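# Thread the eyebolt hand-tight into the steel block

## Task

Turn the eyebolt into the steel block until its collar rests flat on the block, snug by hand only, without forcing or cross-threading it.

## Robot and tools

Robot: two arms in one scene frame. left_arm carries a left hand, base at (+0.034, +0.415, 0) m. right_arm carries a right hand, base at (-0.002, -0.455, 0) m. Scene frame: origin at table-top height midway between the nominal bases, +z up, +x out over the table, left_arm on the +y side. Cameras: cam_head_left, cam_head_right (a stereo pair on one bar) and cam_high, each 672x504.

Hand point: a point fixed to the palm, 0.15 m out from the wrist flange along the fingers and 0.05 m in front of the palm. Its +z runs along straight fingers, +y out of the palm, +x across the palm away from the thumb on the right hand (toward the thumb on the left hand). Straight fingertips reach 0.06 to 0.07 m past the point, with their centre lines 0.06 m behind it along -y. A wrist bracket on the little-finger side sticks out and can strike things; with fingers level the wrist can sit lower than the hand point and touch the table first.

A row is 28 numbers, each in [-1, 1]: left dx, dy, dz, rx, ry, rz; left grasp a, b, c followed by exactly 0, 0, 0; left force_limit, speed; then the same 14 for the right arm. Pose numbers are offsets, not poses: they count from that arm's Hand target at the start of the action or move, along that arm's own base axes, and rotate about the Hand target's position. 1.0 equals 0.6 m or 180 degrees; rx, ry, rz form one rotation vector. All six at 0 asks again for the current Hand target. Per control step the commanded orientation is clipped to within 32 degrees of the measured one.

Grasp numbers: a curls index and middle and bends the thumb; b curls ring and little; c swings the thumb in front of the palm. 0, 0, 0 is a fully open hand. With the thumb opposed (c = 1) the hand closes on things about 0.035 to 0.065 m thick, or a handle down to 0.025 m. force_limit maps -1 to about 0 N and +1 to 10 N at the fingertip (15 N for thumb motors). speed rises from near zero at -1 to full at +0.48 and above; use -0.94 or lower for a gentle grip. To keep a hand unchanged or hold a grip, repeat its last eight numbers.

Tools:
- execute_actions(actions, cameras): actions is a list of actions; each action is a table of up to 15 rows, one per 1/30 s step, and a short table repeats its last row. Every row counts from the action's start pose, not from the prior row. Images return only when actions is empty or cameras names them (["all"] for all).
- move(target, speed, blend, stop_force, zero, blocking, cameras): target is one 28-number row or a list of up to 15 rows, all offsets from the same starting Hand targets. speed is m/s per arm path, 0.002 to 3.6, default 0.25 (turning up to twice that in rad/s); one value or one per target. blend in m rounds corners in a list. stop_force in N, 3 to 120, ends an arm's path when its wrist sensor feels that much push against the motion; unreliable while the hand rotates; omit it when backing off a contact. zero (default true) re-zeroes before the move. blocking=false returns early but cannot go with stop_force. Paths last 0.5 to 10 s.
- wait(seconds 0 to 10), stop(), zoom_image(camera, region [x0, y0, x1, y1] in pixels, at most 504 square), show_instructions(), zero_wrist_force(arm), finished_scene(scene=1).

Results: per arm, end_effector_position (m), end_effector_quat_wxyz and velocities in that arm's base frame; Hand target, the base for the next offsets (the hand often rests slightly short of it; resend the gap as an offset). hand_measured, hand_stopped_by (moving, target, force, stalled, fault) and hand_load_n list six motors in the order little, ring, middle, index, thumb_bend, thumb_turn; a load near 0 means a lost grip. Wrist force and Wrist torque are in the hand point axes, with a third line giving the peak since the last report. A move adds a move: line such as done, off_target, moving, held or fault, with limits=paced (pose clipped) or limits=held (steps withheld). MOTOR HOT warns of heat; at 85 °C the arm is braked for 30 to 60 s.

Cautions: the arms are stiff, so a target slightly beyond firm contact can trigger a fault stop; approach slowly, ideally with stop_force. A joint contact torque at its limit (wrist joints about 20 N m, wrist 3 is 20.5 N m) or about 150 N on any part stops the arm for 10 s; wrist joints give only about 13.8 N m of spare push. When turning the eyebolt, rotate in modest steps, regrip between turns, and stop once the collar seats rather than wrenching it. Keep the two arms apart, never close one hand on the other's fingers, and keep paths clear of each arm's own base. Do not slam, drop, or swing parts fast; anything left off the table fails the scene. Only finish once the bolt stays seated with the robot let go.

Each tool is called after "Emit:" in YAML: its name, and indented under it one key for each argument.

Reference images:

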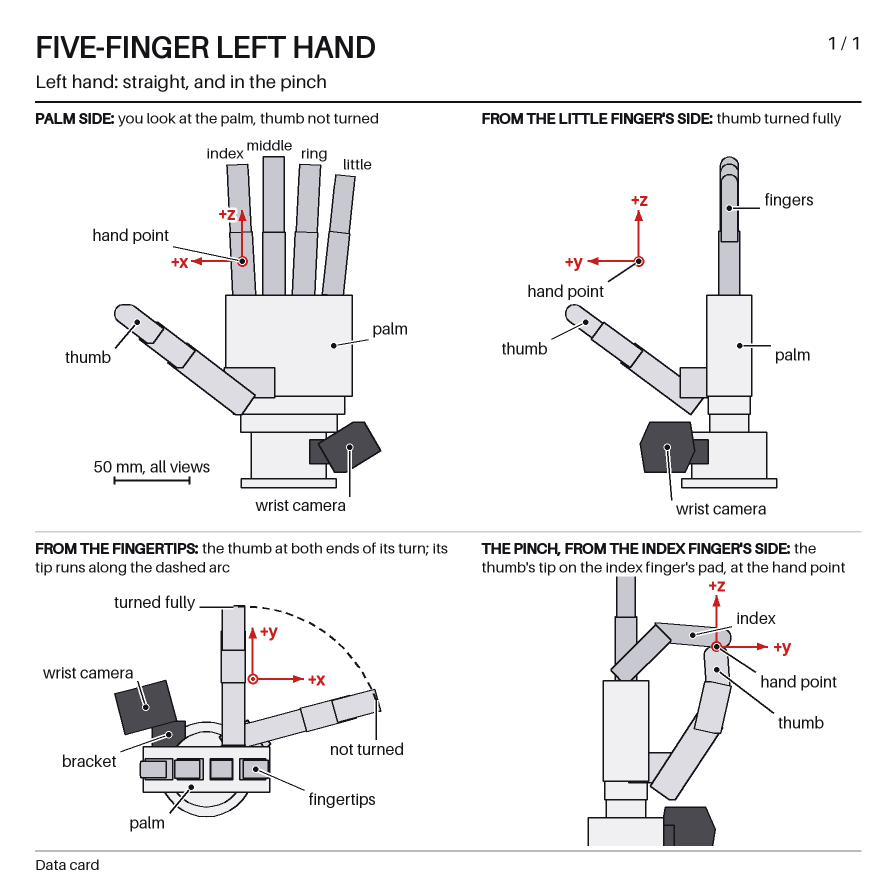

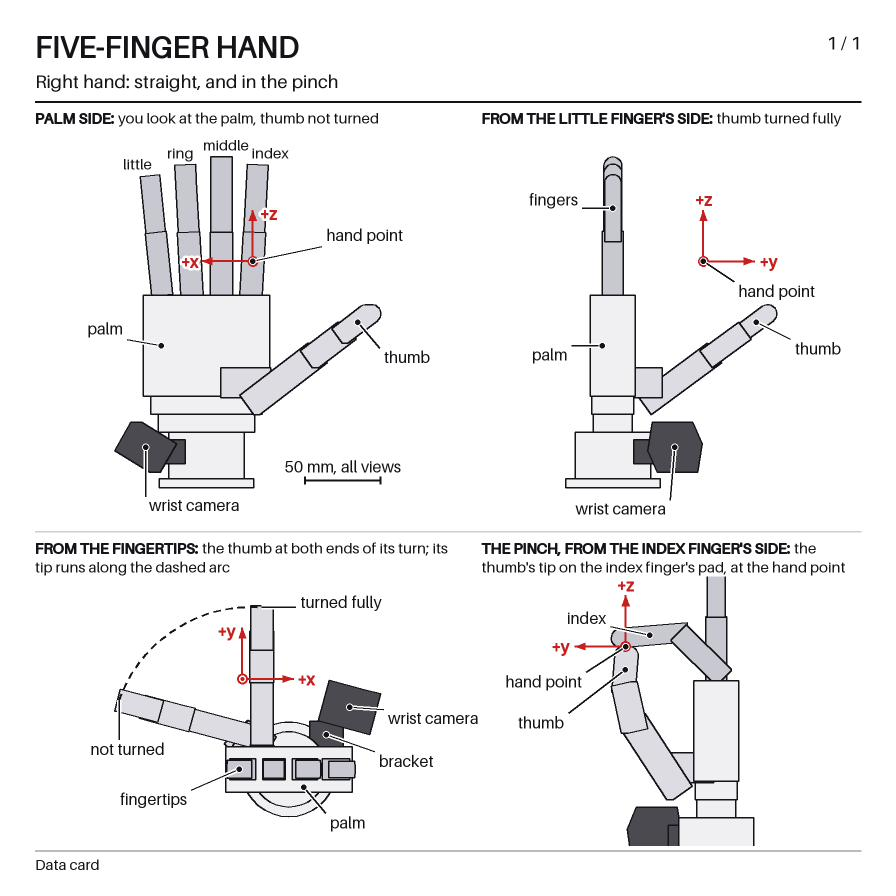

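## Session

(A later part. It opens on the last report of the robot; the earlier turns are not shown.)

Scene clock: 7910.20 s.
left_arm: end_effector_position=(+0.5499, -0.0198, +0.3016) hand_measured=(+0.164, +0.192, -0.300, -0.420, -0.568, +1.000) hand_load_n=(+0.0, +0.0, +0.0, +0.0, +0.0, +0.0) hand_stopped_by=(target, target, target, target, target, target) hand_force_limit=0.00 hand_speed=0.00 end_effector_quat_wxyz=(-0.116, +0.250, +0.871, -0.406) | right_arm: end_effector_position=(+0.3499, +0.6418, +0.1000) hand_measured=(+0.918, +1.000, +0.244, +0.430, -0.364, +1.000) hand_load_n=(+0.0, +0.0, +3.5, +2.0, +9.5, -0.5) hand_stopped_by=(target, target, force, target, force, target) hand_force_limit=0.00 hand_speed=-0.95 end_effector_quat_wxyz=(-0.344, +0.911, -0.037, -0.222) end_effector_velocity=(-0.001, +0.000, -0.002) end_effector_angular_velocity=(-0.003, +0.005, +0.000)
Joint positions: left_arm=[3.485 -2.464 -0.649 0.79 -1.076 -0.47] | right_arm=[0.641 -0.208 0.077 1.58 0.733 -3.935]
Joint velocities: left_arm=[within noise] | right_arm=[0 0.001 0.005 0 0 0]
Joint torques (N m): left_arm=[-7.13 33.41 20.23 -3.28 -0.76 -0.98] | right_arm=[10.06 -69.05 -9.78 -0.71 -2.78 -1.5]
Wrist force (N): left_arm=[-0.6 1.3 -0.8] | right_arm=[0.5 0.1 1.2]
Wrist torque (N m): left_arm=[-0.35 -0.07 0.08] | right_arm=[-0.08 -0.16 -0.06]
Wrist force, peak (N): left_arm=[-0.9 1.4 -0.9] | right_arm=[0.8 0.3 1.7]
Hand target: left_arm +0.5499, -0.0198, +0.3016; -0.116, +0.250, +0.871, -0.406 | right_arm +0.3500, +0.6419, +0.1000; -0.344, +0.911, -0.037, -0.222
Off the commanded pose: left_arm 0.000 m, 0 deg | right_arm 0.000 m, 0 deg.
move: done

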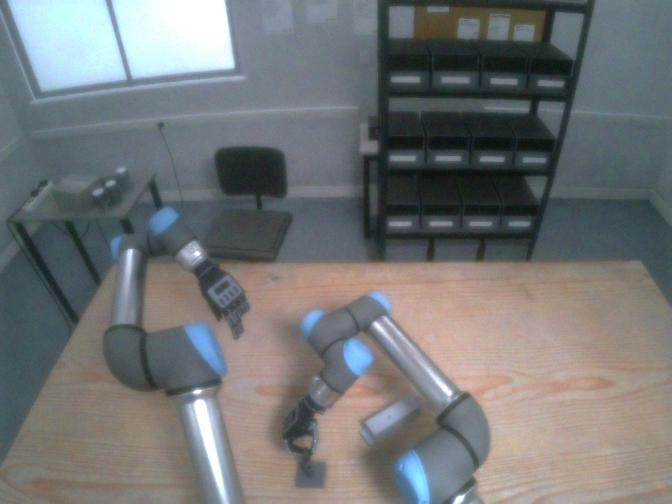

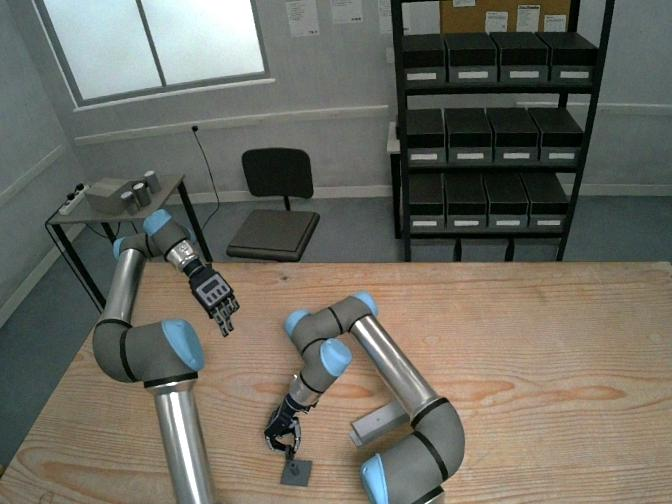

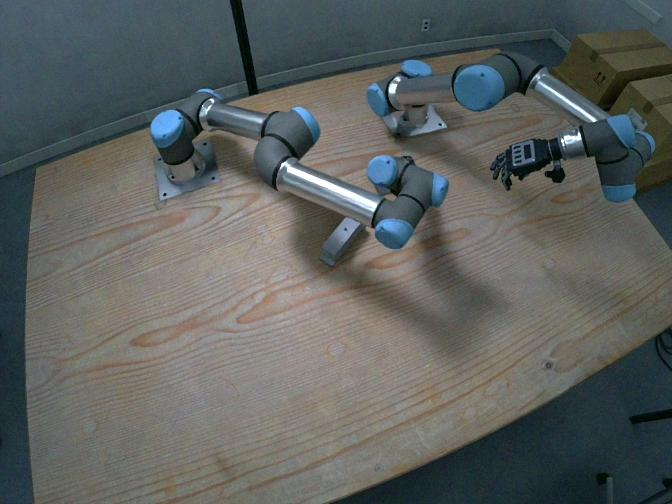

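Emit:
move:
  target:
    - [0,0,0,0,0,0,0.35,0.6,1,0,0,0,0.0,0,-0.0038,0.0008,-0.0283,0,0,0,0.815,1,1,0,0,0,0.0,-0.95]
  speed: 0.04
  cameras: ["cam_head_right","cam_head_left"]

Emit:
zoom_image:
  camera: "cam_head_right"
  region: [280, 446, 304, 470]

Emit:
zoom_image:
  camera: "cam_head_left"
  region: [296, 448, 320, 472]

Scene clock: 7941.00 s.
left_arm: end_effector_position=(+0.5499, -0.0198, +0.3016) hand_measured=(+0.164, +0.192, -0.300, -0.420, -0.568, +1.000) hand_load_n=(+0.0, +0.0, +0.0, +0.0, +0.0, +0.0) hand_stopped_by=(target, target, target, target, target, target) hand_force_limit=0.00 hand_speed=0.00 end_effector_quat_wxyz=(-0.116, +0.250, +0.871, -0.406) | right_arm: end_effector_position=(+0.3478, +0.6424, +0.0833) hand_measured=(+0.918, +1.000, +0.244, +0.432, -0.364, +1.000) hand_load_n=(+0.0, +0.0, -1.5, -24.5, +13.5, -1.5) hand_stopped_by=(target, target, force, target, force, target) hand_force_limit=0.00 hand_speed=-0.95 end_effector_quat_wxyz=(-0.345, +0.911, -0.037, -0.222)
Joint positions: left_arm=[3.485 -2.464 -0.649 0.79 -1.076 -0.47] | right_arm=[0.644 -0.251 0.207 1.489 0.733 -3.932]
Joint torques (N m): left_arm=[-8.06 32.99 19.16 -3.17 -1.02 -1.46] | right_arm=[31.53 -16.5 -6.19 -5.04 2.01 0.36]
Wrist force (N): left_arm=[-0.9 1.5 -0.8] | right_arm=[-6.6 -33.0 -50.3]
Wrist torque (N m): left_arm=[-0.33 -0.02 0.05] | right_arm=[-1.60 0.39 -0.34]
Wrist force, peak (N): left_arm=[-0.8 1.5 -0.9] | right_arm=[-7.1 -34.7 -53.0]
Hand target: left_arm +0.5499, -0.0198, +0.3016; -0.116, +0.250, +0.871, -0.406 | right_arm +0.3477, +0.6424, +0.0831; -0.344, +0.911, -0.037, -0.222
Off the commanded pose: left_arm 0.000 m, 0 deg | right_arm 0.000 m, 0 deg.
move: done
Images, in order (width x height): cam_head_left 672x504, cam_head_right 672x504.

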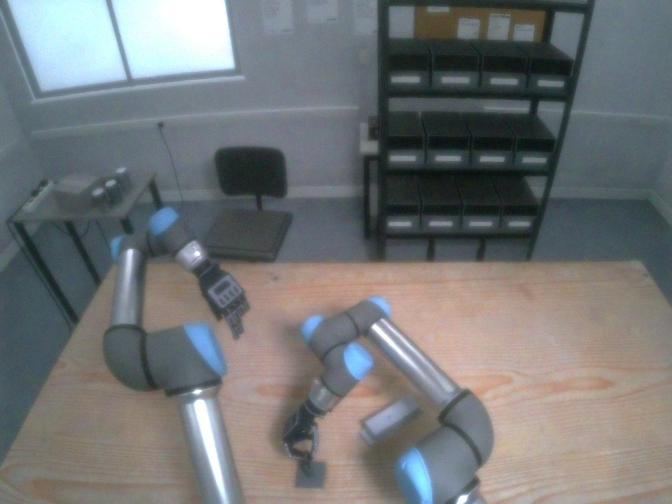

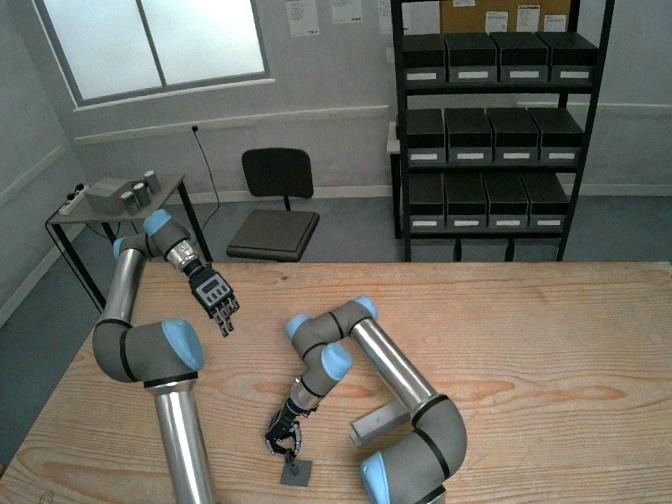

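Scaled by 21.000 from the camera's 672x504 image, which has a finer 960x720 frame.

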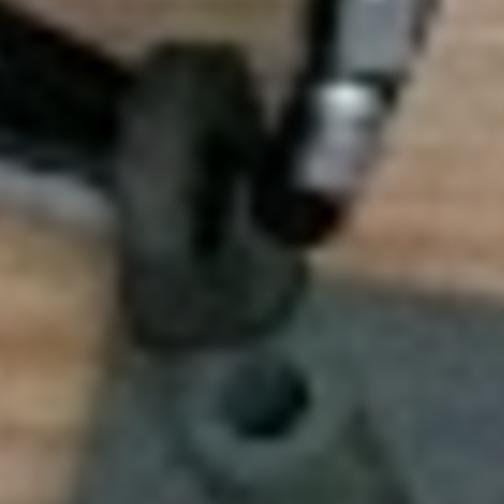

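Scaled by 21.000 from the camera's 672x504 image, which has a finer 960x720 frame.

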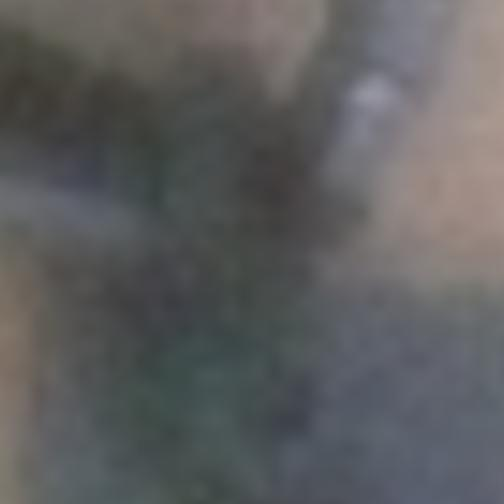

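Emit:
move:
  target:
    - [0,0,0,0,0,0,0.35,0.6,1,0,0,0,0.0,0,0.0,0.0,0.0167,0,0,0,0.815,1,1,0,0,0,0.0,-0.95]
  speed: 0.03
  cameras: ["cam_head_right","cam_head_left"]

Emit:
zoom_image:
  camera: "cam_head_right"
  region: [280, 446, 304, 470]

Scene clock: 7949.10 s.
left_arm: end_effector_position=(+0.5499, -0.0198, +0.3016) hand_measured=(+0.164, +0.192, -0.300, -0.420, -0.568, +1.000) hand_load_n=(+0.0, +0.0, +0.0, +0.0, +0.0, +0.0) hand_stopped_by=(target, target, target, target, target, target) hand_force_limit=0.00 hand_speed=0.00 end_effector_quat_wxyz=(-0.116, +0.250, +0.871, -0.406) | right_arm: end_effector_position=(+0.3476, +0.6425, +0.0930) hand_measured=(+0.918, +1.000, +0.244, +0.430, -0.364, +1.000) hand_load_n=(+0.0, +0.0, +5.5, -3.0, +5.5, +0.0) hand_stopped_by=(target, target, force, target, force, target) hand_force_limit=0.00 hand_speed=-0.95 end_effector_quat_wxyz=(-0.344, +0.911, -0.037, -0.222)
Joint positions: left_arm=[3.485 -2.464 -0.649 0.79 -1.076 -0.47] | right_arm=[0.644 -0.243 0.166 1.523 0.733 -3.932]
Joint torques (N m): left_arm=[-7.65 34.13 19.86 -3.3 -0.93 -1.33] | right_arm=[-10.01 -50.28 -23.37 4.87 -1.96 -1.55]
Wrist force (N): left_arm=[-0.8 1.3 -1.0] | right_arm=[0.2 -0.5 1.3]
Wrist torque (N m): left_arm=[-0.35 -0.03 0.07] | right_arm=[-0.16 -0.08 -0.06]
Wrist force, peak (N): left_arm=[-0.8 1.5 -0.9] | right_arm=[-7.2 -35.7 -54.3]
Hand target: left_arm +0.5499, -0.0198, +0.3016; -0.116, +0.250, +0.871, -0.406 | right_arm +0.3477, +0.6424, +0.0931; -0.344, +0.911, -0.037, -0.222
Off the commanded pose: left_arm 0.000 m, 0 deg | right_arm 0.000 m, 0 deg.
move: done
Images, in order (width x height): cam_head_left 672x504, cam_head_right 672x504.

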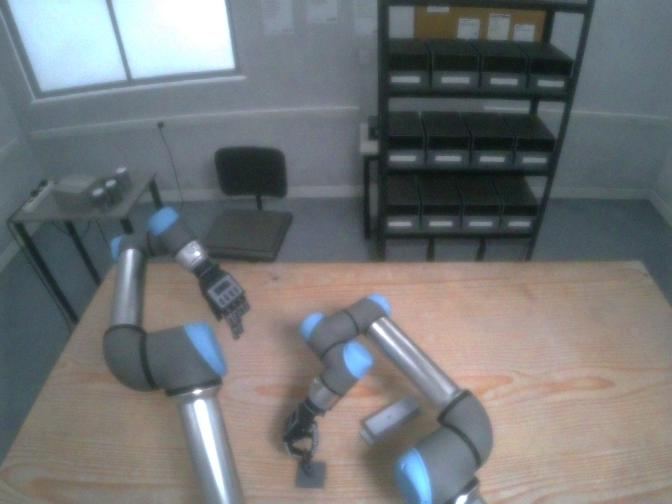

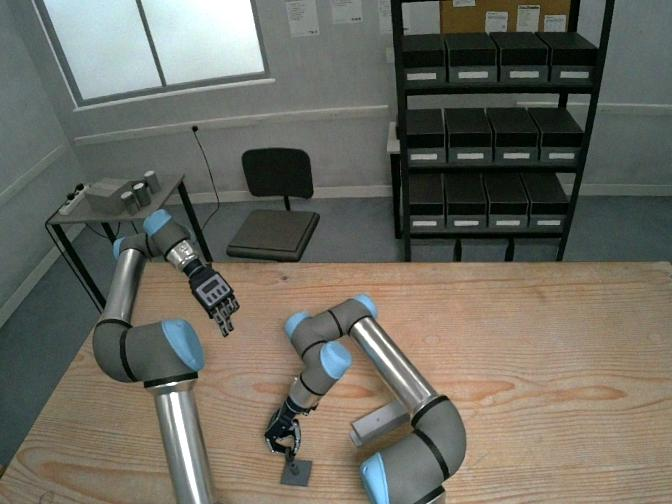

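Scaled by 21.000 from the camera's 672x504 image, which has a finer 960x720 frame.

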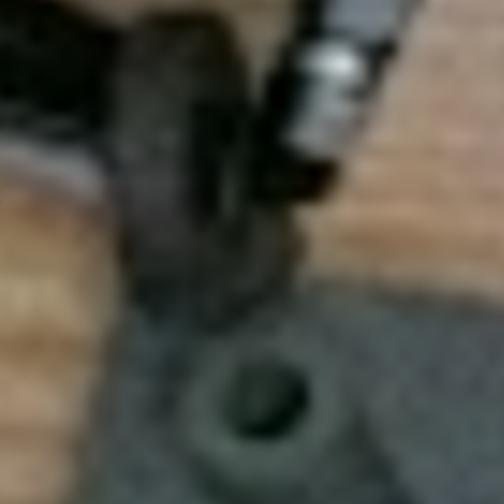

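Emit:
zoom_image:
  camera: "cam_head_right"
  region: [282, 450, 300, 468]

Emit:
zoom_image:
  camera: "cam_head_left"
  region: [296, 450, 320, 474]

Scaled by 28.000 from the camera's 672x504 image, which has a finer 960x720 frame.

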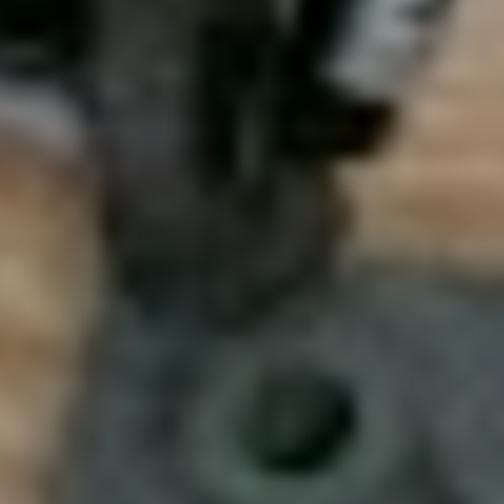

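Scaled by 21.000 from the camera's 672x504 image, which has a finer 960x720 frame.

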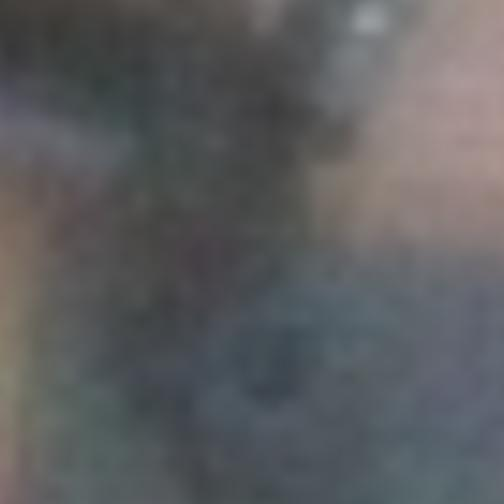

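Emit:
move:
  target:
    - [0,0,0,0,0,0,0.35,0.6,1,0,0,0,0.0,0,0.0,-0.0077,0.0833,0,0,0,0.815,1,1,0,0,0,0.0,-0.95]
  speed: 0.06
  cameras: ["cam_head_right","cam_head_left"]

Emit:
zoom_image:
  camera: "cam_head_right"
  region: [274, 434, 298, 458]

Emit:
zoom_image:
  camera: "cam_head_left"
  region: [292, 434, 316, 458]

Scene clock: 7985.20 s.
left_arm: end_effector_position=(+0.5499, -0.0198, +0.3016) hand_measured=(+0.164, +0.192, -0.300, -0.420, -0.568, +1.000) hand_load_n=(+0.0, +0.0, -0.5, +0.0, +0.0, +0.0) hand_stopped_by=(target, target, target, target, target, target) hand_force_limit=0.00 hand_speed=0.00 end_effector_quat_wxyz=(-0.116, +0.250, +0.871, -0.406) | right_arm: end_effector_position=(+0.3471, +0.6371, +0.1431) hand_measured=(+0.918, +1.000, +0.244, +0.430, -0.364, +1.000) hand_load_n=(+0.0, +0.0, +5.5, -3.0, +5.5, +0.0) hand_stopped_by=(target, target, force, target, force, target) hand_force_limit=0.00 hand_speed=-0.95 end_effector_quat_wxyz=(-0.349, +0.910, -0.039, -0.219)
Joint positions: left_arm=[3.485 -2.464 -0.649 0.79 -1.076 -0.47] | right_arm=[0.637 -0.243 0.035 1.646 0.73 -3.93]
Joint torques (N m): left_arm=[-7.54 33.98 19.76 -3.43 -0.78 -1.01] | right_arm=[-1.04 -45.27 -24.05 -0.72 -1.58 -1.11]
Wrist force (N): left_arm=[-0.9 1.5 -0.6] | right_arm=[0.5 -0.2 0.9]
Wrist torque (N m): left_arm=[-0.34 -0.02 0.06] | right_arm=[-0.12 -0.11 0.07]
Wrist force, peak (N): left_arm=[-0.9 1.5 -0.8] | right_arm=[0.6 0.0 1.7]
Hand target: left_arm +0.5499, -0.0198, +0.3016; -0.116, +0.250, +0.871, -0.406 | right_arm +0.3477, +0.6378, +0.1431; -0.344, +0.911, -0.037, -0.222
Off the commanded pose: left_arm 0.000 m, 0 deg | right_arm 0.001 m, 1 deg.
elbow stopped short (right arm): the move would have taken joint 3 (elbow) straighter than the controller allows.
move: done
Images, in order (width x height): cam_head_left 672x504, cam_head_right 672x504.

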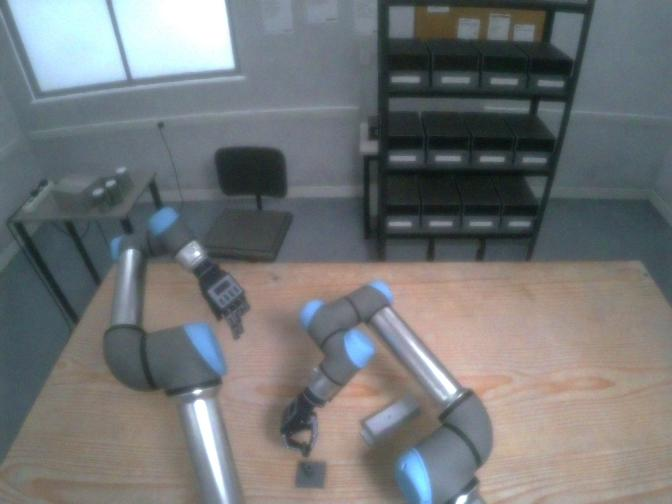

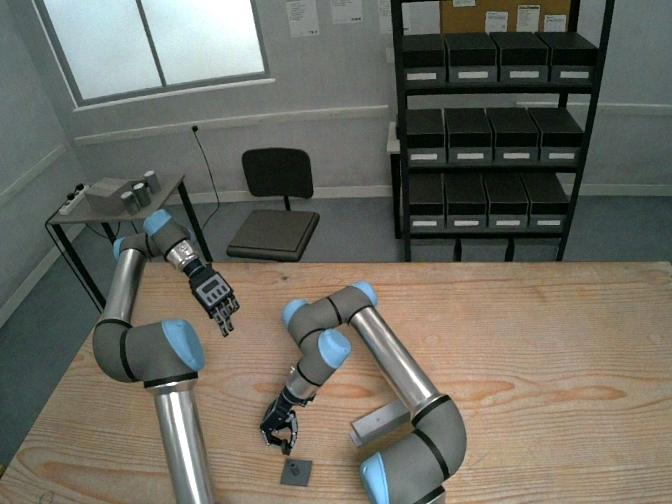

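Scaled by 21.000 from the camera's 672x504 image, which has a finer 960x720 frame.

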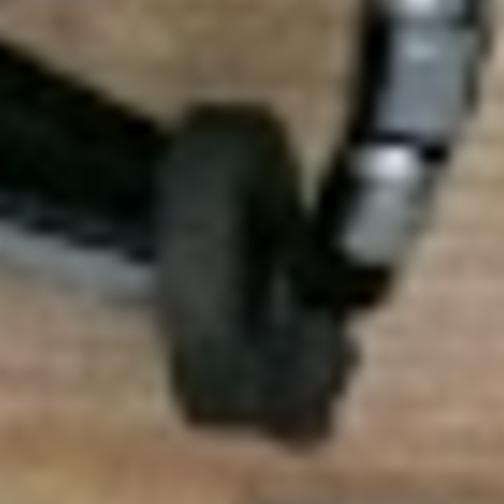

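Scaled by 21.000 from the camera's 672x504 image, which has a finer 960x720 frame.

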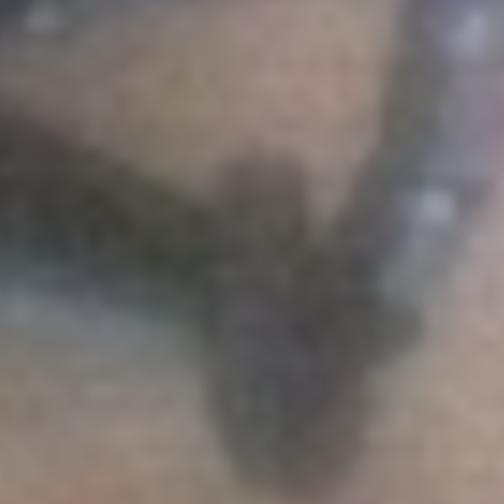

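Emit:
move:
  target:
    - [0,0,0,0,0,0,0.35,0.6,1,0,0,0,0.0,0,0.0,0.0,-0.0717,0,0,0,0.815,1,1,0,0,0,0.0,-0.95]
  speed: 0.03
  stop_force: 6
  cameras: ["cam_head_right","cam_head_left"]

Emit:
zoom_image:
  camera: "cam_head_right"
  region: [280, 446, 304, 470]

Scene clock: 8023.07 s.
left_arm: end_effector_position=(+0.5499, -0.0198, +0.3016) hand_measured=(+0.164, +0.192, -0.300, -0.420, -0.568, +1.000) hand_load_n=(+0.0, +0.0, +0.0, +0.0, +0.0, +0.0) hand_stopped_by=(target, target, target, target, target, target) hand_force_limit=0.00 hand_speed=0.00 end_effector_quat_wxyz=(-0.116, +0.250, +0.871, -0.406) | right_arm: end_effector_position=(+0.3477, +0.6378, +0.1000) hand_measured=(+0.918, +1.000, +0.244, +0.430, -0.364, +1.000) hand_load_n=(+0.0, +0.0, +5.5, -3.5, +5.5, -0.5) hand_stopped_by=(target, target, force, target, force, target) hand_force_limit=0.00 hand_speed=-0.95 end_effector_quat_wxyz=(-0.344, +0.911, -0.037, -0.222)
Joint positions: left_arm=[3.485 -2.464 -0.649 0.79 -1.076 -0.47] | right_arm=[0.639 -0.279 0.223 1.508 0.733 -3.94]
Joint torques (N m): left_arm=[-7.69 32.78 18.77 -3.22 -0.87 -1.26] | right_arm=[2.24 -85.56 -27.76 5.4 -1.63 1.63]
Wrist force (N): left_arm=[-0.7 1.3 -0.5] | right_arm=[0.3 -0.6 1.0]
Wrist torque (N m): left_arm=[-0.38 -0.04 0.08] | right_arm=[-0.15 -0.07 0.01]
Wrist force, peak (N): left_arm=[-0.8 1.5 -0.9] | right_arm=[0.4 -0.9 1.3]
Hand target: left_arm +0.5499, -0.0198, +0.3016; -0.116, +0.250, +0.871, -0.406 | right_arm +0.3477, +0.6378, +0.1000; -0.344, +0.911, -0.037, -0.222
Off the commanded pose: left_arm 0.000 m, 0 deg | right_arm 0.000 m, 0 deg.
move: done
Images, in order (width x height): cam_head_left 672x504, cam_head_right 672x504.

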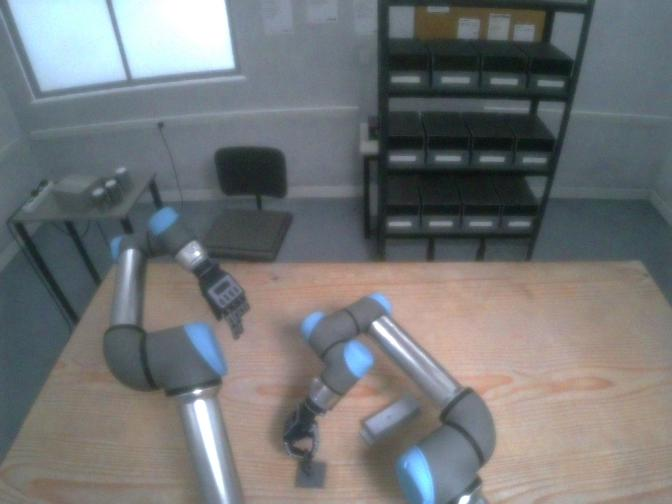

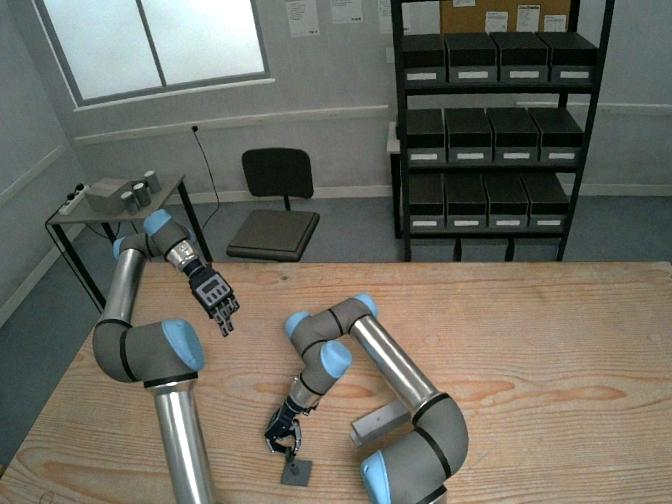

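Scaled by 21.000 from the camera's 672x504 image, which has a finer 960x720 frame.

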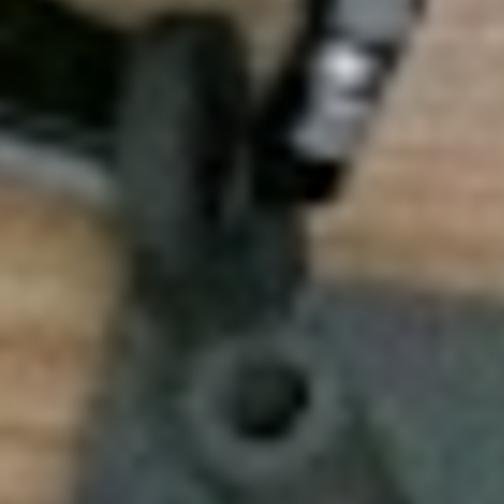

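Emit:
move:
  target:
    - [0,0,0,0,0,0,0.35,0.6,1,0,0,0,0.0,0,-0.01,0.0,0,0,0,0,0.815,1,1,0,0,0,0.0,-0.95]
  speed: 0.03
  stop_force: 6
  cameras: ["cam_head_right","cam_head_left"]

Emit:
zoom_image:
  camera: "cam_head_right"
  region: [280, 446, 304, 470]

Scene clock: 8046.83 s.
left_arm: end_effector_position=(+0.5499, -0.0198, +0.3016) hand_measured=(+0.164, +0.192, -0.300, -0.420, -0.568, +1.000) hand_load_n=(+0.0, +0.0, +0.0, +0.0, +0.5, +0.0) hand_stopped_by=(target, target, target, target, target, target) hand_force_limit=0.00 hand_speed=0.00 end_effector_quat_wxyz=(-0.116, +0.250, +0.871, -0.406) | right_arm: end_effector_position=(+0.3417, +0.6378, +0.1000) hand_measured=(+0.918, +1.000, +0.244, +0.430, -0.364, +1.000) hand_load_n=(+0.0, +0.0, +5.5, -3.5, +5.5, +0.0) hand_stopped_by=(target, target, force, target, force, target) hand_force_limit=0.00 hand_speed=-0.95 end_effector_quat_wxyz=(-0.344, +0.911, -0.037, -0.222)
Joint positions: left_arm=[3.485 -2.464 -0.649 0.79 -1.076 -0.47] | right_arm=[0.644 -0.317 0.299 1.464 0.733 -3.932]
Joint torques (N m): left_arm=[-9.09 33.48 19.53 -3.56 -0.98 -1.11] | right_arm=[-10.59 -43.32 -27.93 5.39 -1.76 -1.54]
Wrist force (N): left_arm=[-0.8 1.2 -0.8] | right_arm=[0.3 -0.5 1.0]
Wrist torque (N m): left_arm=[-0.36 -0.03 0.07] | right_arm=[-0.16 -0.07 0.02]
Wrist force, peak (N): left_arm=[-0.9 1.6 -0.9] | right_arm=[0.5 -0.6 1.4]
Hand target: left_arm +0.5499, -0.0198, +0.3016; -0.116, +0.250, +0.871, -0.406 | right_arm +0.3417, +0.6378, +0.1000; -0.344, +0.911, -0.037, -0.222
Off the commanded pose: left_arm 0.000 m, 0 deg | right_arm 0.000 m, 0 deg.
move: done
Images, in order (width x height): cam_head_left 672x504, cam_head_right 672x504.

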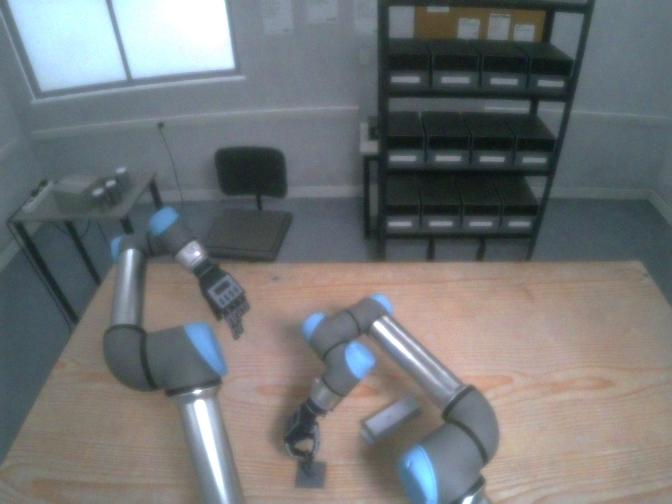

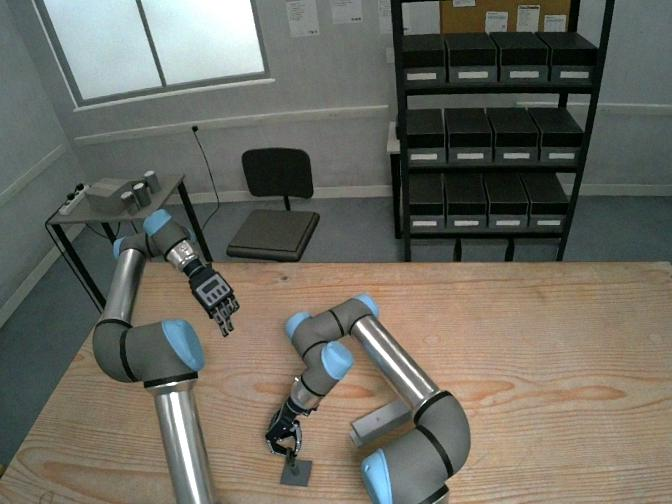

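Scaled by 21.000 from the camera's 672x504 image, which has a finer 960x720 frame.

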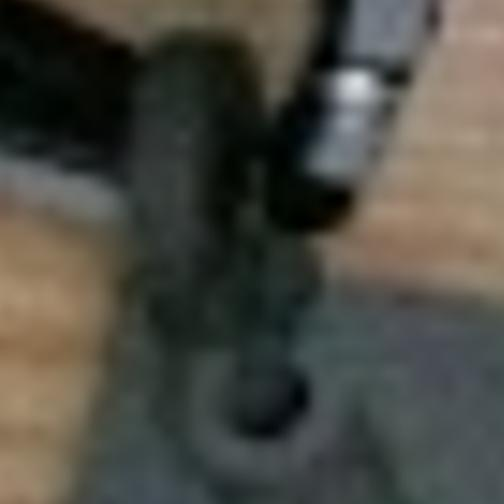

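Emit:
move:
  target:
    - [0,0,0,0,0,0,0.35,0.6,1,0,0,0,0.0,0,-0.0082,0.0033,0,0,0,0,0.815,1,1,0,0,0,0.0,-0.95]
  speed: 0.03
  stop_force: 6
  cameras: ["cam_head_right","cam_head_left"]

Emit:
zoom_image:
  camera: "cam_head_right"
  region: [280, 446, 304, 470]

Scene clock: 8061.40 s.
left_arm: end_effector_position=(+0.5499, -0.0198, +0.3016) hand_measured=(+0.164, +0.192, -0.300, -0.420, -0.568, +1.000) hand_load_n=(+0.0, +0.0, +0.0, +0.0, +0.0, +0.0) hand_stopped_by=(target, target, target, target, target, target) hand_force_limit=0.00 hand_speed=0.00 end_effector_quat_wxyz=(-0.116, +0.250, +0.871, -0.406) | right_arm: end_effector_position=(+0.3368, +0.6398, +0.1000) hand_measured=(+0.918, +1.000, +0.244, +0.430, -0.364, +1.000) hand_load_n=(+0.0, +0.0, +5.5, -3.5, +5.5, +0.0) hand_stopped_by=(target, target, force, target, force, target) hand_force_limit=0.00 hand_speed=-0.95 end_effector_quat_wxyz=(-0.344, +0.911, -0.037, -0.222)
Joint positions: left_arm=[3.485 -2.464 -0.649 0.79 -1.076 -0.47] | right_arm=[0.65 -0.332 0.327 1.443 0.734 -3.922]
Joint torques (N m): left_arm=[-7.66 33.54 20.61 -3.34 -0.88 -1.19] | right_arm=[-10.99 -43.88 -28.06 5.24 -1.62 -1.66]
Wrist force (N): left_arm=[-0.9 1.2 -0.7] | right_arm=[0.3 -0.7 1.2]
Wrist torque (N m): left_arm=[-0.37 -0.01 0.06] | right_arm=[-0.20 -0.08 -0.10]
Wrist force, peak (N): left_arm=[-1.0 1.4 -0.7] | right_arm=[0.3 -0.8 1.4]
Hand target: left_arm +0.5499, -0.0198, +0.3016; -0.116, +0.250, +0.871, -0.406 | right_arm +0.3368, +0.6398, +0.1000; -0.344, +0.911, -0.037, -0.222
Off the commanded pose: left_arm 0.000 m, 0 deg | right_arm 0.000 m, 0 deg.
move: done
Images, in order (width x height): cam_head_left 672x504, cam_head_right 672x504.

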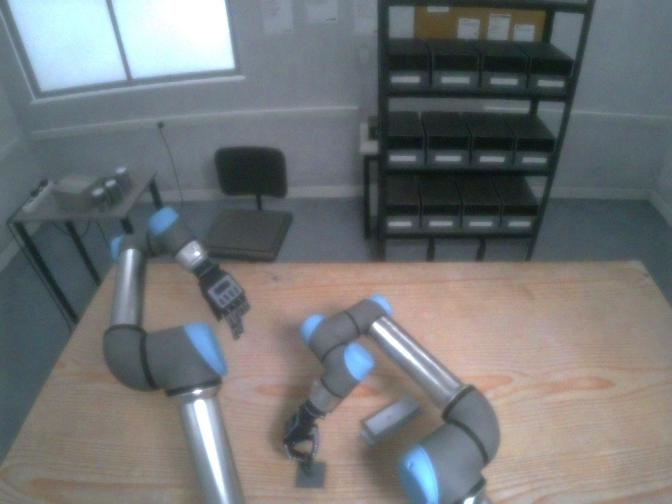

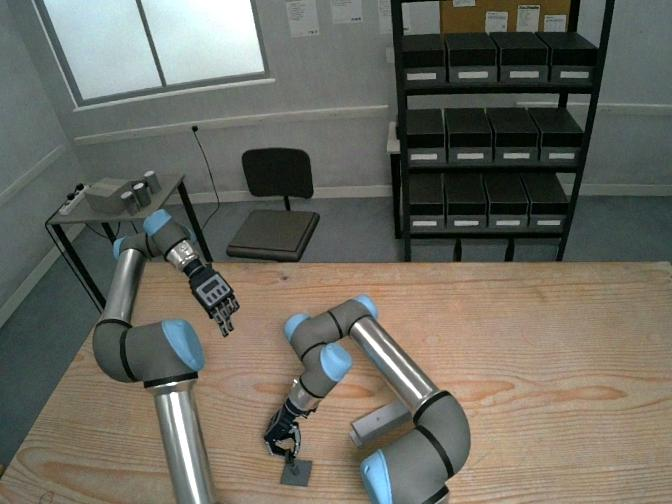

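Scaled by 21.000 from the camera's 672x504 image, which has a finer 960x720 frame.

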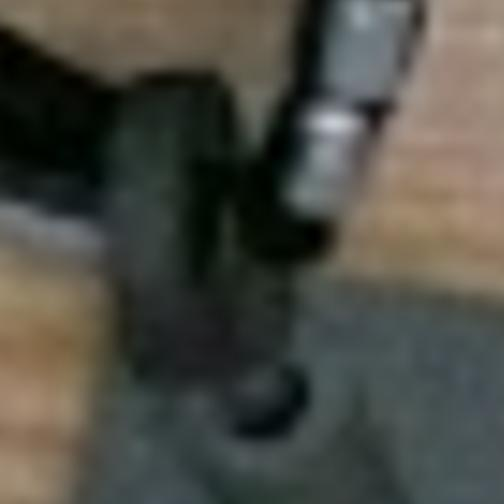

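Emit:
move:
  target:
    - [0,0,0,0,0,0,0.35,0.6,1,0,0,0,0.0,0,0,0,-0.045,0,0,0,0.815,1,1,0,0,0,0.0,-0.95]
  speed: 0.01
  stop_force: 4
  cameras: ["cam_head_right","cam_head_left"]

Emit:
zoom_image:
  camera: "cam_head_right"
  region: [280, 446, 304, 470]

Scene clock: 8074.13 s.
left_arm: end_effector_position=(+0.5499, -0.0198, +0.3016) hand_measured=(+0.164, +0.192, -0.300, -0.420, -0.568, +1.000) hand_load_n=(+0.0, +0.0, +0.0, +0.0, +0.0, +0.0) hand_stopped_by=(target, target, target, target, target, target) hand_force_limit=0.00 hand_speed=0.00 end_effector_quat_wxyz=(-0.116, +0.250, +0.871, -0.406) | right_arm: end_effector_position=(+0.3368, +0.6398, +0.0760) hand_measured=(+0.918, +1.000, +0.244, +0.430, -0.364, +1.000) hand_load_n=(+0.0, +0.0, +4.0, -4.0, +5.5, +0.0) hand_stopped_by=(target, target, force, target, force, target) hand_force_limit=0.00 hand_speed=-0.95 end_effector_quat_wxyz=(-0.344, +0.911, -0.037, -0.222)
Joint positions: left_arm=[3.485 -2.464 -0.649 0.79 -1.076 -0.47] | right_arm=[0.65 -0.328 0.381 1.386 0.734 -3.922]
Joint torques (N m): left_arm=[-8.38 34.57 19.17 -3.19 -0.97 -1.12] | right_arm=[-8.58 -62.91 -24.48 6.79 -0.57 1.49]
Wrist force (N): left_arm=[-0.8 1.1 -0.7] | right_arm=[5.0 -8.2 -1.5]
Wrist torque (N m): left_arm=[-0.39 -0.03 0.07] | right_arm=[-0.31 -0.01 -0.26]
Wrist force, peak (N): left_arm=[-0.9 1.5 -1.0] | right_arm=[3.3 -11.4 -4.9]
Hand target: left_arm +0.5499, -0.0198, +0.3016; -0.116, +0.250, +0.871, -0.406 | right_arm +0.3368, +0.6398, +0.0760; -0.345, +0.911, -0.037, -0.222 (not the last commanded pose)
Off the commanded pose: left_arm 0.000 m, 0 deg | right_arm 0.003 m, 0 deg.
move: contact (right_arm)
Images, in order (width x height): cam_head_left 672x504, cam_head_right 672x504.

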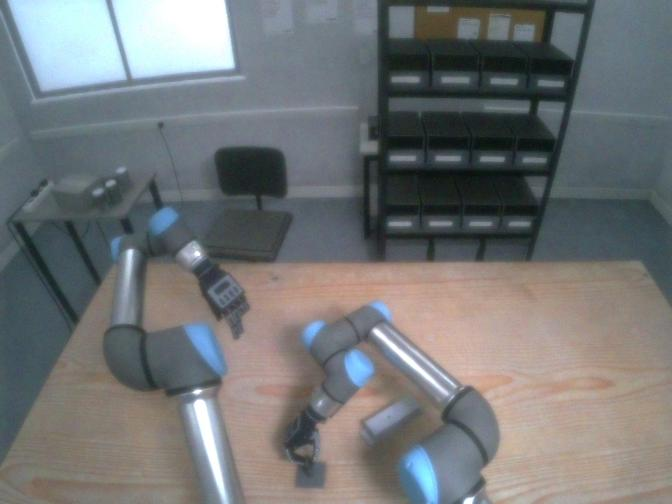

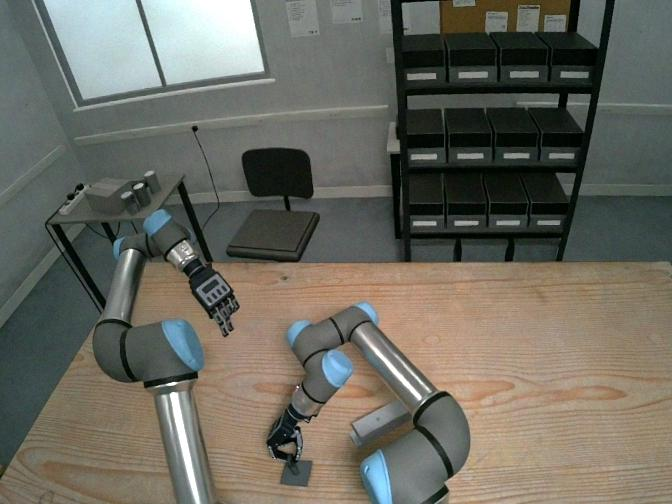

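Scaled by 21.000 from the camera's 672x504 image, which has a finer 960x720 frame.

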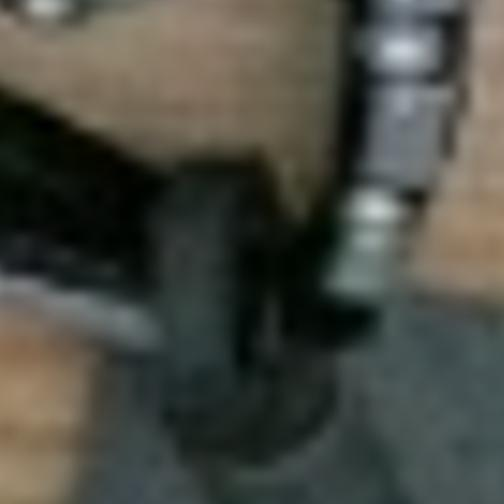

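Emit:
move:
  target:
    - [0,0,0,0,0,0,0.35,0.6,1,0,0,0,0.0,0,0.0017,0.0012,0.001,0,0,0,0.815,1,1,0,0,0,0.0,-0.95]
    - [0,0,0,0,0,0,0.35,0.6,1,0,0,0,0.0,0,-0.0091,0.0002,0.001,0,0,0.1389,0.815,1,1,0,0,0,0.0,-0.95]
  speed: 0.03
  stop_force: 15
  cameras: ["cam_head_right"]

Emit:
zoom_image:
  camera: "cam_head_right"
  region: [276, 440, 308, 472]

Scene clock: 8165.80 s.
left_arm: end_effector_position=(+0.5499, -0.0198, +0.3016) hand_measured=(+0.164, +0.192, -0.300, -0.420, -0.568, +1.000) hand_load_n=(+0.0, +0.0, +0.0, +0.0, +0.0, +0.0) hand_stopped_by=(target, target, target, target, target, target) hand_force_limit=0.00 hand_speed=0.00 end_effector_quat_wxyz=(-0.116, +0.250, +0.871, -0.406) | right_arm: end_effector_position=(+0.3302, +0.6386, +0.0765) hand_measured=(+0.918, +1.000, +0.244, +0.430, -0.364, +1.000) hand_load_n=(+0.0, +0.0, +2.5, -2.0, +11.5, -2.5) hand_stopped_by=(target, target, force, target, force, target) hand_force_limit=0.00 hand_speed=-0.95 end_effector_quat_wxyz=(-0.362, +0.896, +0.130, -0.221)
Joint positions: left_arm=[3.485 -2.464 -0.649 0.79 -1.076 -0.47] | right_arm=[0.668 -0.145 0.035 1.709 0.696 -4.345]
Joint torques (N m): left_arm=[-8.17 32.34 20.47 -3.23 -0.81 -1.06] | right_arm=[19.61 -82.53 -17.11 0.52 -1.22 2.25]
Wrist force (N): left_arm=[-0.9 1.4 -0.7] | right_arm=[6.8 -0.8 -8.6]
Wrist torque (N m): left_arm=[-0.35 -0.02 0.06] | right_arm=[-0.24 0.06 -0.09]
Wrist force, peak (N): left_arm=[-1.1 1.5 -0.9] | right_arm=[6.9 -2.0 -10.4]
Hand target: left_arm +0.5499, -0.0198, +0.3016; -0.116, +0.250, +0.871, -0.406 | right_arm +0.3313, +0.6399, +0.0766; -0.288, +0.898, +0.161, -0.291
Off the commanded pose: left_arm 0.000 m, 0 deg | right_arm 0.002 m, 12 deg.
elbow stopped short (right arm): the move would have taken joint 3 (elbow) straighter than the controller allows.
move: off_target (right_arm)
Images, in order (width x height): cam_head_right 672x504.

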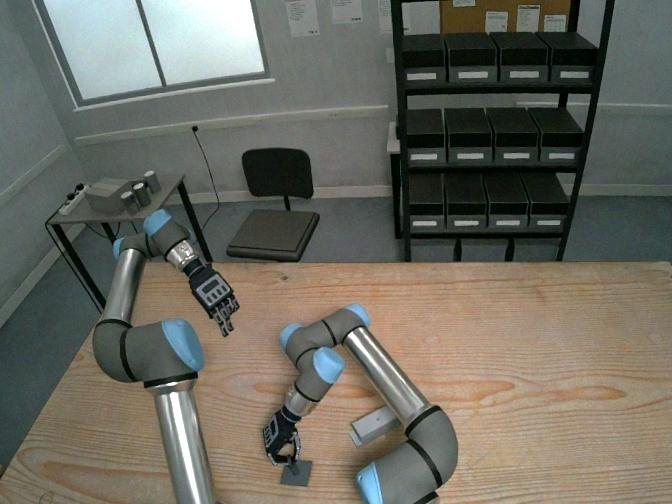

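Scaled by 15.750 from the camera's 672x504 image, which has a finer 960x720 frame.

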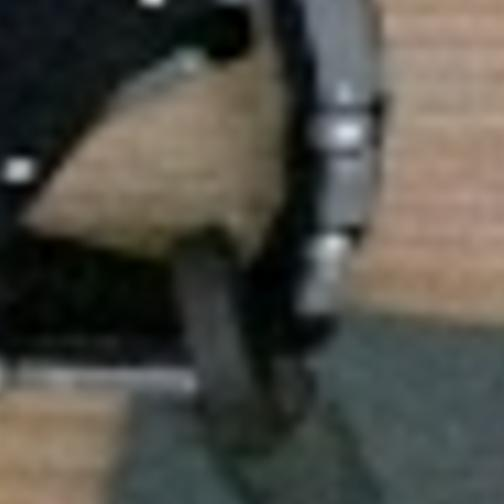

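Emit:
move:
  target:
    - [0,0,0,0,0,0,0.35,0.6,1,0,0,0,0.0,0,0.0015,-0.0015,0.0,0,0,-0.0722,0.815,1,1,0,0,0,0.0,-0.95]
  speed: 0.03
  cameras: []

Emit:
move:
  target:
    - [0,0,0,0,0,0,0.35,0.6,1,0,0,0,0.0,0,0.0,0.0,0.0,0,0,0,0.7,1,1,0,0,0,-0.5,-0.7]
  speed: 0.03
  cameras: []

Scene clock: 8180.30 s.
left_arm: end_effector_position=(+0.5499, -0.0198, +0.3016) hand_measured=(+0.164, +0.192, -0.300, -0.420, -0.568, +1.000) hand_load_n=(+0.0, +0.0, +0.0, +0.0, +0.0, +0.0) hand_stopped_by=(target, target, target, target, target, target) hand_force_limit=0.00 hand_speed=0.00 end_effector_quat_wxyz=(-0.116, +0.250, +0.871, -0.406) | right_arm: end_effector_position=(+0.3313, +0.6379, +0.0764) hand_measured=(+0.918, +1.000, +0.244, +0.430, -0.364, +1.000) hand_load_n=(+0.0, +0.0, +0.0, +3.0, +12.5, -7.0) hand_stopped_by=(target, target, force, target, force, target) hand_force_limit=0.00 hand_speed=-0.95 end_effector_quat_wxyz=(-0.342, +0.908, +0.048, -0.237) end_effector_velocity=(+0.000, +0.000, +0.000) end_effector_angular_velocity=(+0.001, -0.003, +0.003)
Joint positions: left_arm=[3.485 -2.464 -0.649 0.79 -1.076 -0.47] | right_arm=[0.661 -0.145 0.035 1.678 0.712 -4.156]
Joint velocities: left_arm=[within noise] | right_arm=[0 0 0 0.001 0.001 -0.005]
Joint torques (N m): left_arm=[-8.18 34.32 18.54 -3.28 -0.77 -1.26] | right_arm=[-1.52 -37.46 -9.78 5.51 -0.32 -0.32]
Wrist force (N): left_arm=[-0.9 1.4 -0.6] | right_arm=[24.6 -23.6 -6.1]
Wrist torque (N m): left_arm=[-0.35 -0.01 0.06] | right_arm=[-0.58 0.12 -0.94]
Wrist force, peak (N): left_arm=[-1.0 1.4 -0.9] | right_arm=[25.0 -23.6 -6.1]
Hand target: left_arm +0.5499, -0.0198, +0.3016; -0.116, +0.250, +0.871, -0.406 | right_arm +0.3322, +0.6390, +0.0766; -0.319, +0.910, +0.059, -0.257
Off the commanded pose: left_arm 0.000 m, 0 deg | right_arm 0.001 m, 4 deg.
elbow stopped short (right arm): the move would have taken joint 3 (elbow) straighter than the controller allows.
move: off_target (right_arm)
No camera images: "cameras" was empty.

Scene clock: 8180.87 s.
left_arm: end_effector_position=(+0.5499, -0.0198, +0.3016) hand_measured=(+0.164, +0.192, -0.300, -0.420, -0.568, +1.000) hand_load_n=(+0.0, +0.0, +0.0, +0.0, +0.0, +0.0) hand_stopped_by=(target, target, target, target, target, target) hand_force_limit=0.00 hand_speed=0.00 end_effector_quat_wxyz=(-0.116, +0.250, +0.871, -0.406) | right_arm: end_effector_position=(+0.3313, +0.6379, +0.0764) hand_measured=(+0.930, +1.000, +0.266, +0.200, -0.426, +1.000) hand_load_n=(+0.0, +0.0, +1.5, +0.0, +0.0, +0.0) hand_stopped_by=(target, target, force, target, target, target) hand_force_limit=-0.50 hand_speed=-0.70 end_effector_quat_wxyz=(-0.342, +0.908, +0.048, -0.237)
Joint positions: left_arm=[3.485 -2.464 -0.649 0.79 -1.076 -0.47] | right_arm=[0.661 -0.145 0.035 1.678 0.712 -4.156]
Joint torques (N m): left_arm=[-7.67 33.1 19.16 -3.18 -0.91 -1.2] | right_arm=[4.58 -43.87 -9.37 9.96 -0.69 -0.76]
Wrist force (N): left_arm=[-0.5 1.2 -0.8] | right_arm=[17.3 -18.0 -2.5]
Wrist torque (N m): left_arm=[-0.37 -0.09 0.09] | right_arm=[-0.51 0.01 -0.59]
Wrist force, peak (N): left_arm=[-0.9 1.5 -0.8] | right_arm=[24.4 -23.5 -6.0]
Hand target: left_arm +0.5499, -0.0198, +0.3016; -0.116, +0.250, +0.871, -0.406 | right_arm +0.3322, +0.6390, +0.0766; -0.319, +0.910, +0.059, -0.257
Off the commanded pose: left_arm 0.000 m, 0 deg | right_arm 0.001 m, 4 deg.
elbow stopped short (right arm): the move would have taken joint 3 (elbow) straighter than the controller allows.
move: off_target (right_arm)
No camera images: "cameras" was empty.

Emit:
move:
  target:
    - [0,0,0,0,0,0,0.35,0.6,1,0,0,0,0.0,0,0.0085,0.003,0.0,0,0,-0.05,0.7,1,1,0,0,0,-0.5,-0.7]
  speed: 0.03
  cameras: ["cam_head_right"]

Emit:
zoom_image:
  camera: "cam_head_right"
  region: [276, 440, 308, 472]

Scene clock: 8205.57 s.
left_arm: end_effector_position=(+0.5499, -0.0198, +0.3016) hand_measured=(+0.164, +0.192, -0.300, -0.420, -0.568, +1.000) hand_load_n=(+0.0, +0.0, +0.0, +0.0, +0.0, +0.0) hand_stopped_by=(target, target, target, target, target, target) hand_force_limit=0.00 hand_speed=0.00 end_effector_quat_wxyz=(-0.116, +0.250, +0.871, -0.406) | right_arm: end_effector_position=(+0.3374, +0.6408, +0.0766) hand_measured=(+0.930, +1.000, +0.268, +0.200, -0.426, +1.000) hand_load_n=(+0.0, +0.0, -1.0, +0.0, +1.0, -0.5) hand_stopped_by=(target, target, force, target, target, target) hand_force_limit=-0.50 hand_speed=-0.70 end_effector_quat_wxyz=(-0.339, +0.912, -0.013, -0.231)
Joint positions: left_arm=[3.485 -2.464 -0.649 0.79 -1.076 -0.47] | right_arm=[0.654 -0.237 0.208 1.522 0.729 -3.995]
Joint torques (N m): left_arm=[-7.61 33.27 20.22 -3.26 -0.95 -1.07] | right_arm=[-9.49 -80.01 -11.98 0.94 -1.42 -1.56]
Wrist force (N): left_arm=[-0.5 1.5 -0.6] | right_arm=[1.2 -4.5 -1.7]
Wrist torque (N m): left_arm=[-0.33 -0.07 0.08] | right_arm=[-0.29 -0.09 -0.17]
Wrist force, peak (N): left_arm=[-0.9 1.6 -0.9] | right_arm=[19.0 -18.4 -2.5]
Hand target: left_arm +0.5499, -0.0198, +0.3016; -0.116, +0.250, +0.871, -0.406 | right_arm +0.3373, +0.6408, +0.0766; -0.339, +0.912, -0.013, -0.231
Off the commanded pose: left_arm 0.000 m, 0 deg | right_arm 0.000 m, 0 deg.
move: done
Images, in order (width x height): cam_head_right 672x504.

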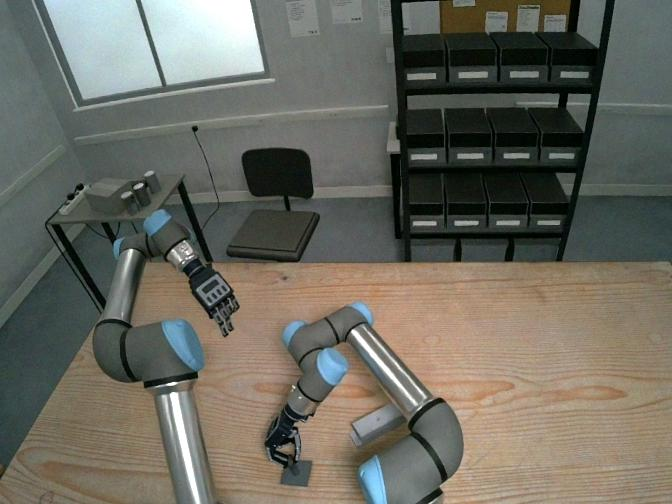

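Scaled by 15.750 from the camera's 672x504 image, which has a finer 960x720 frame.

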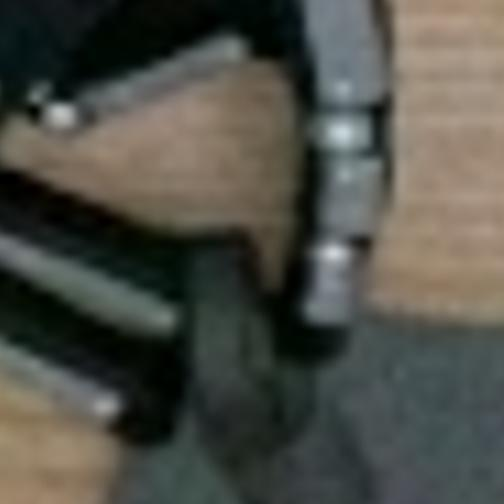

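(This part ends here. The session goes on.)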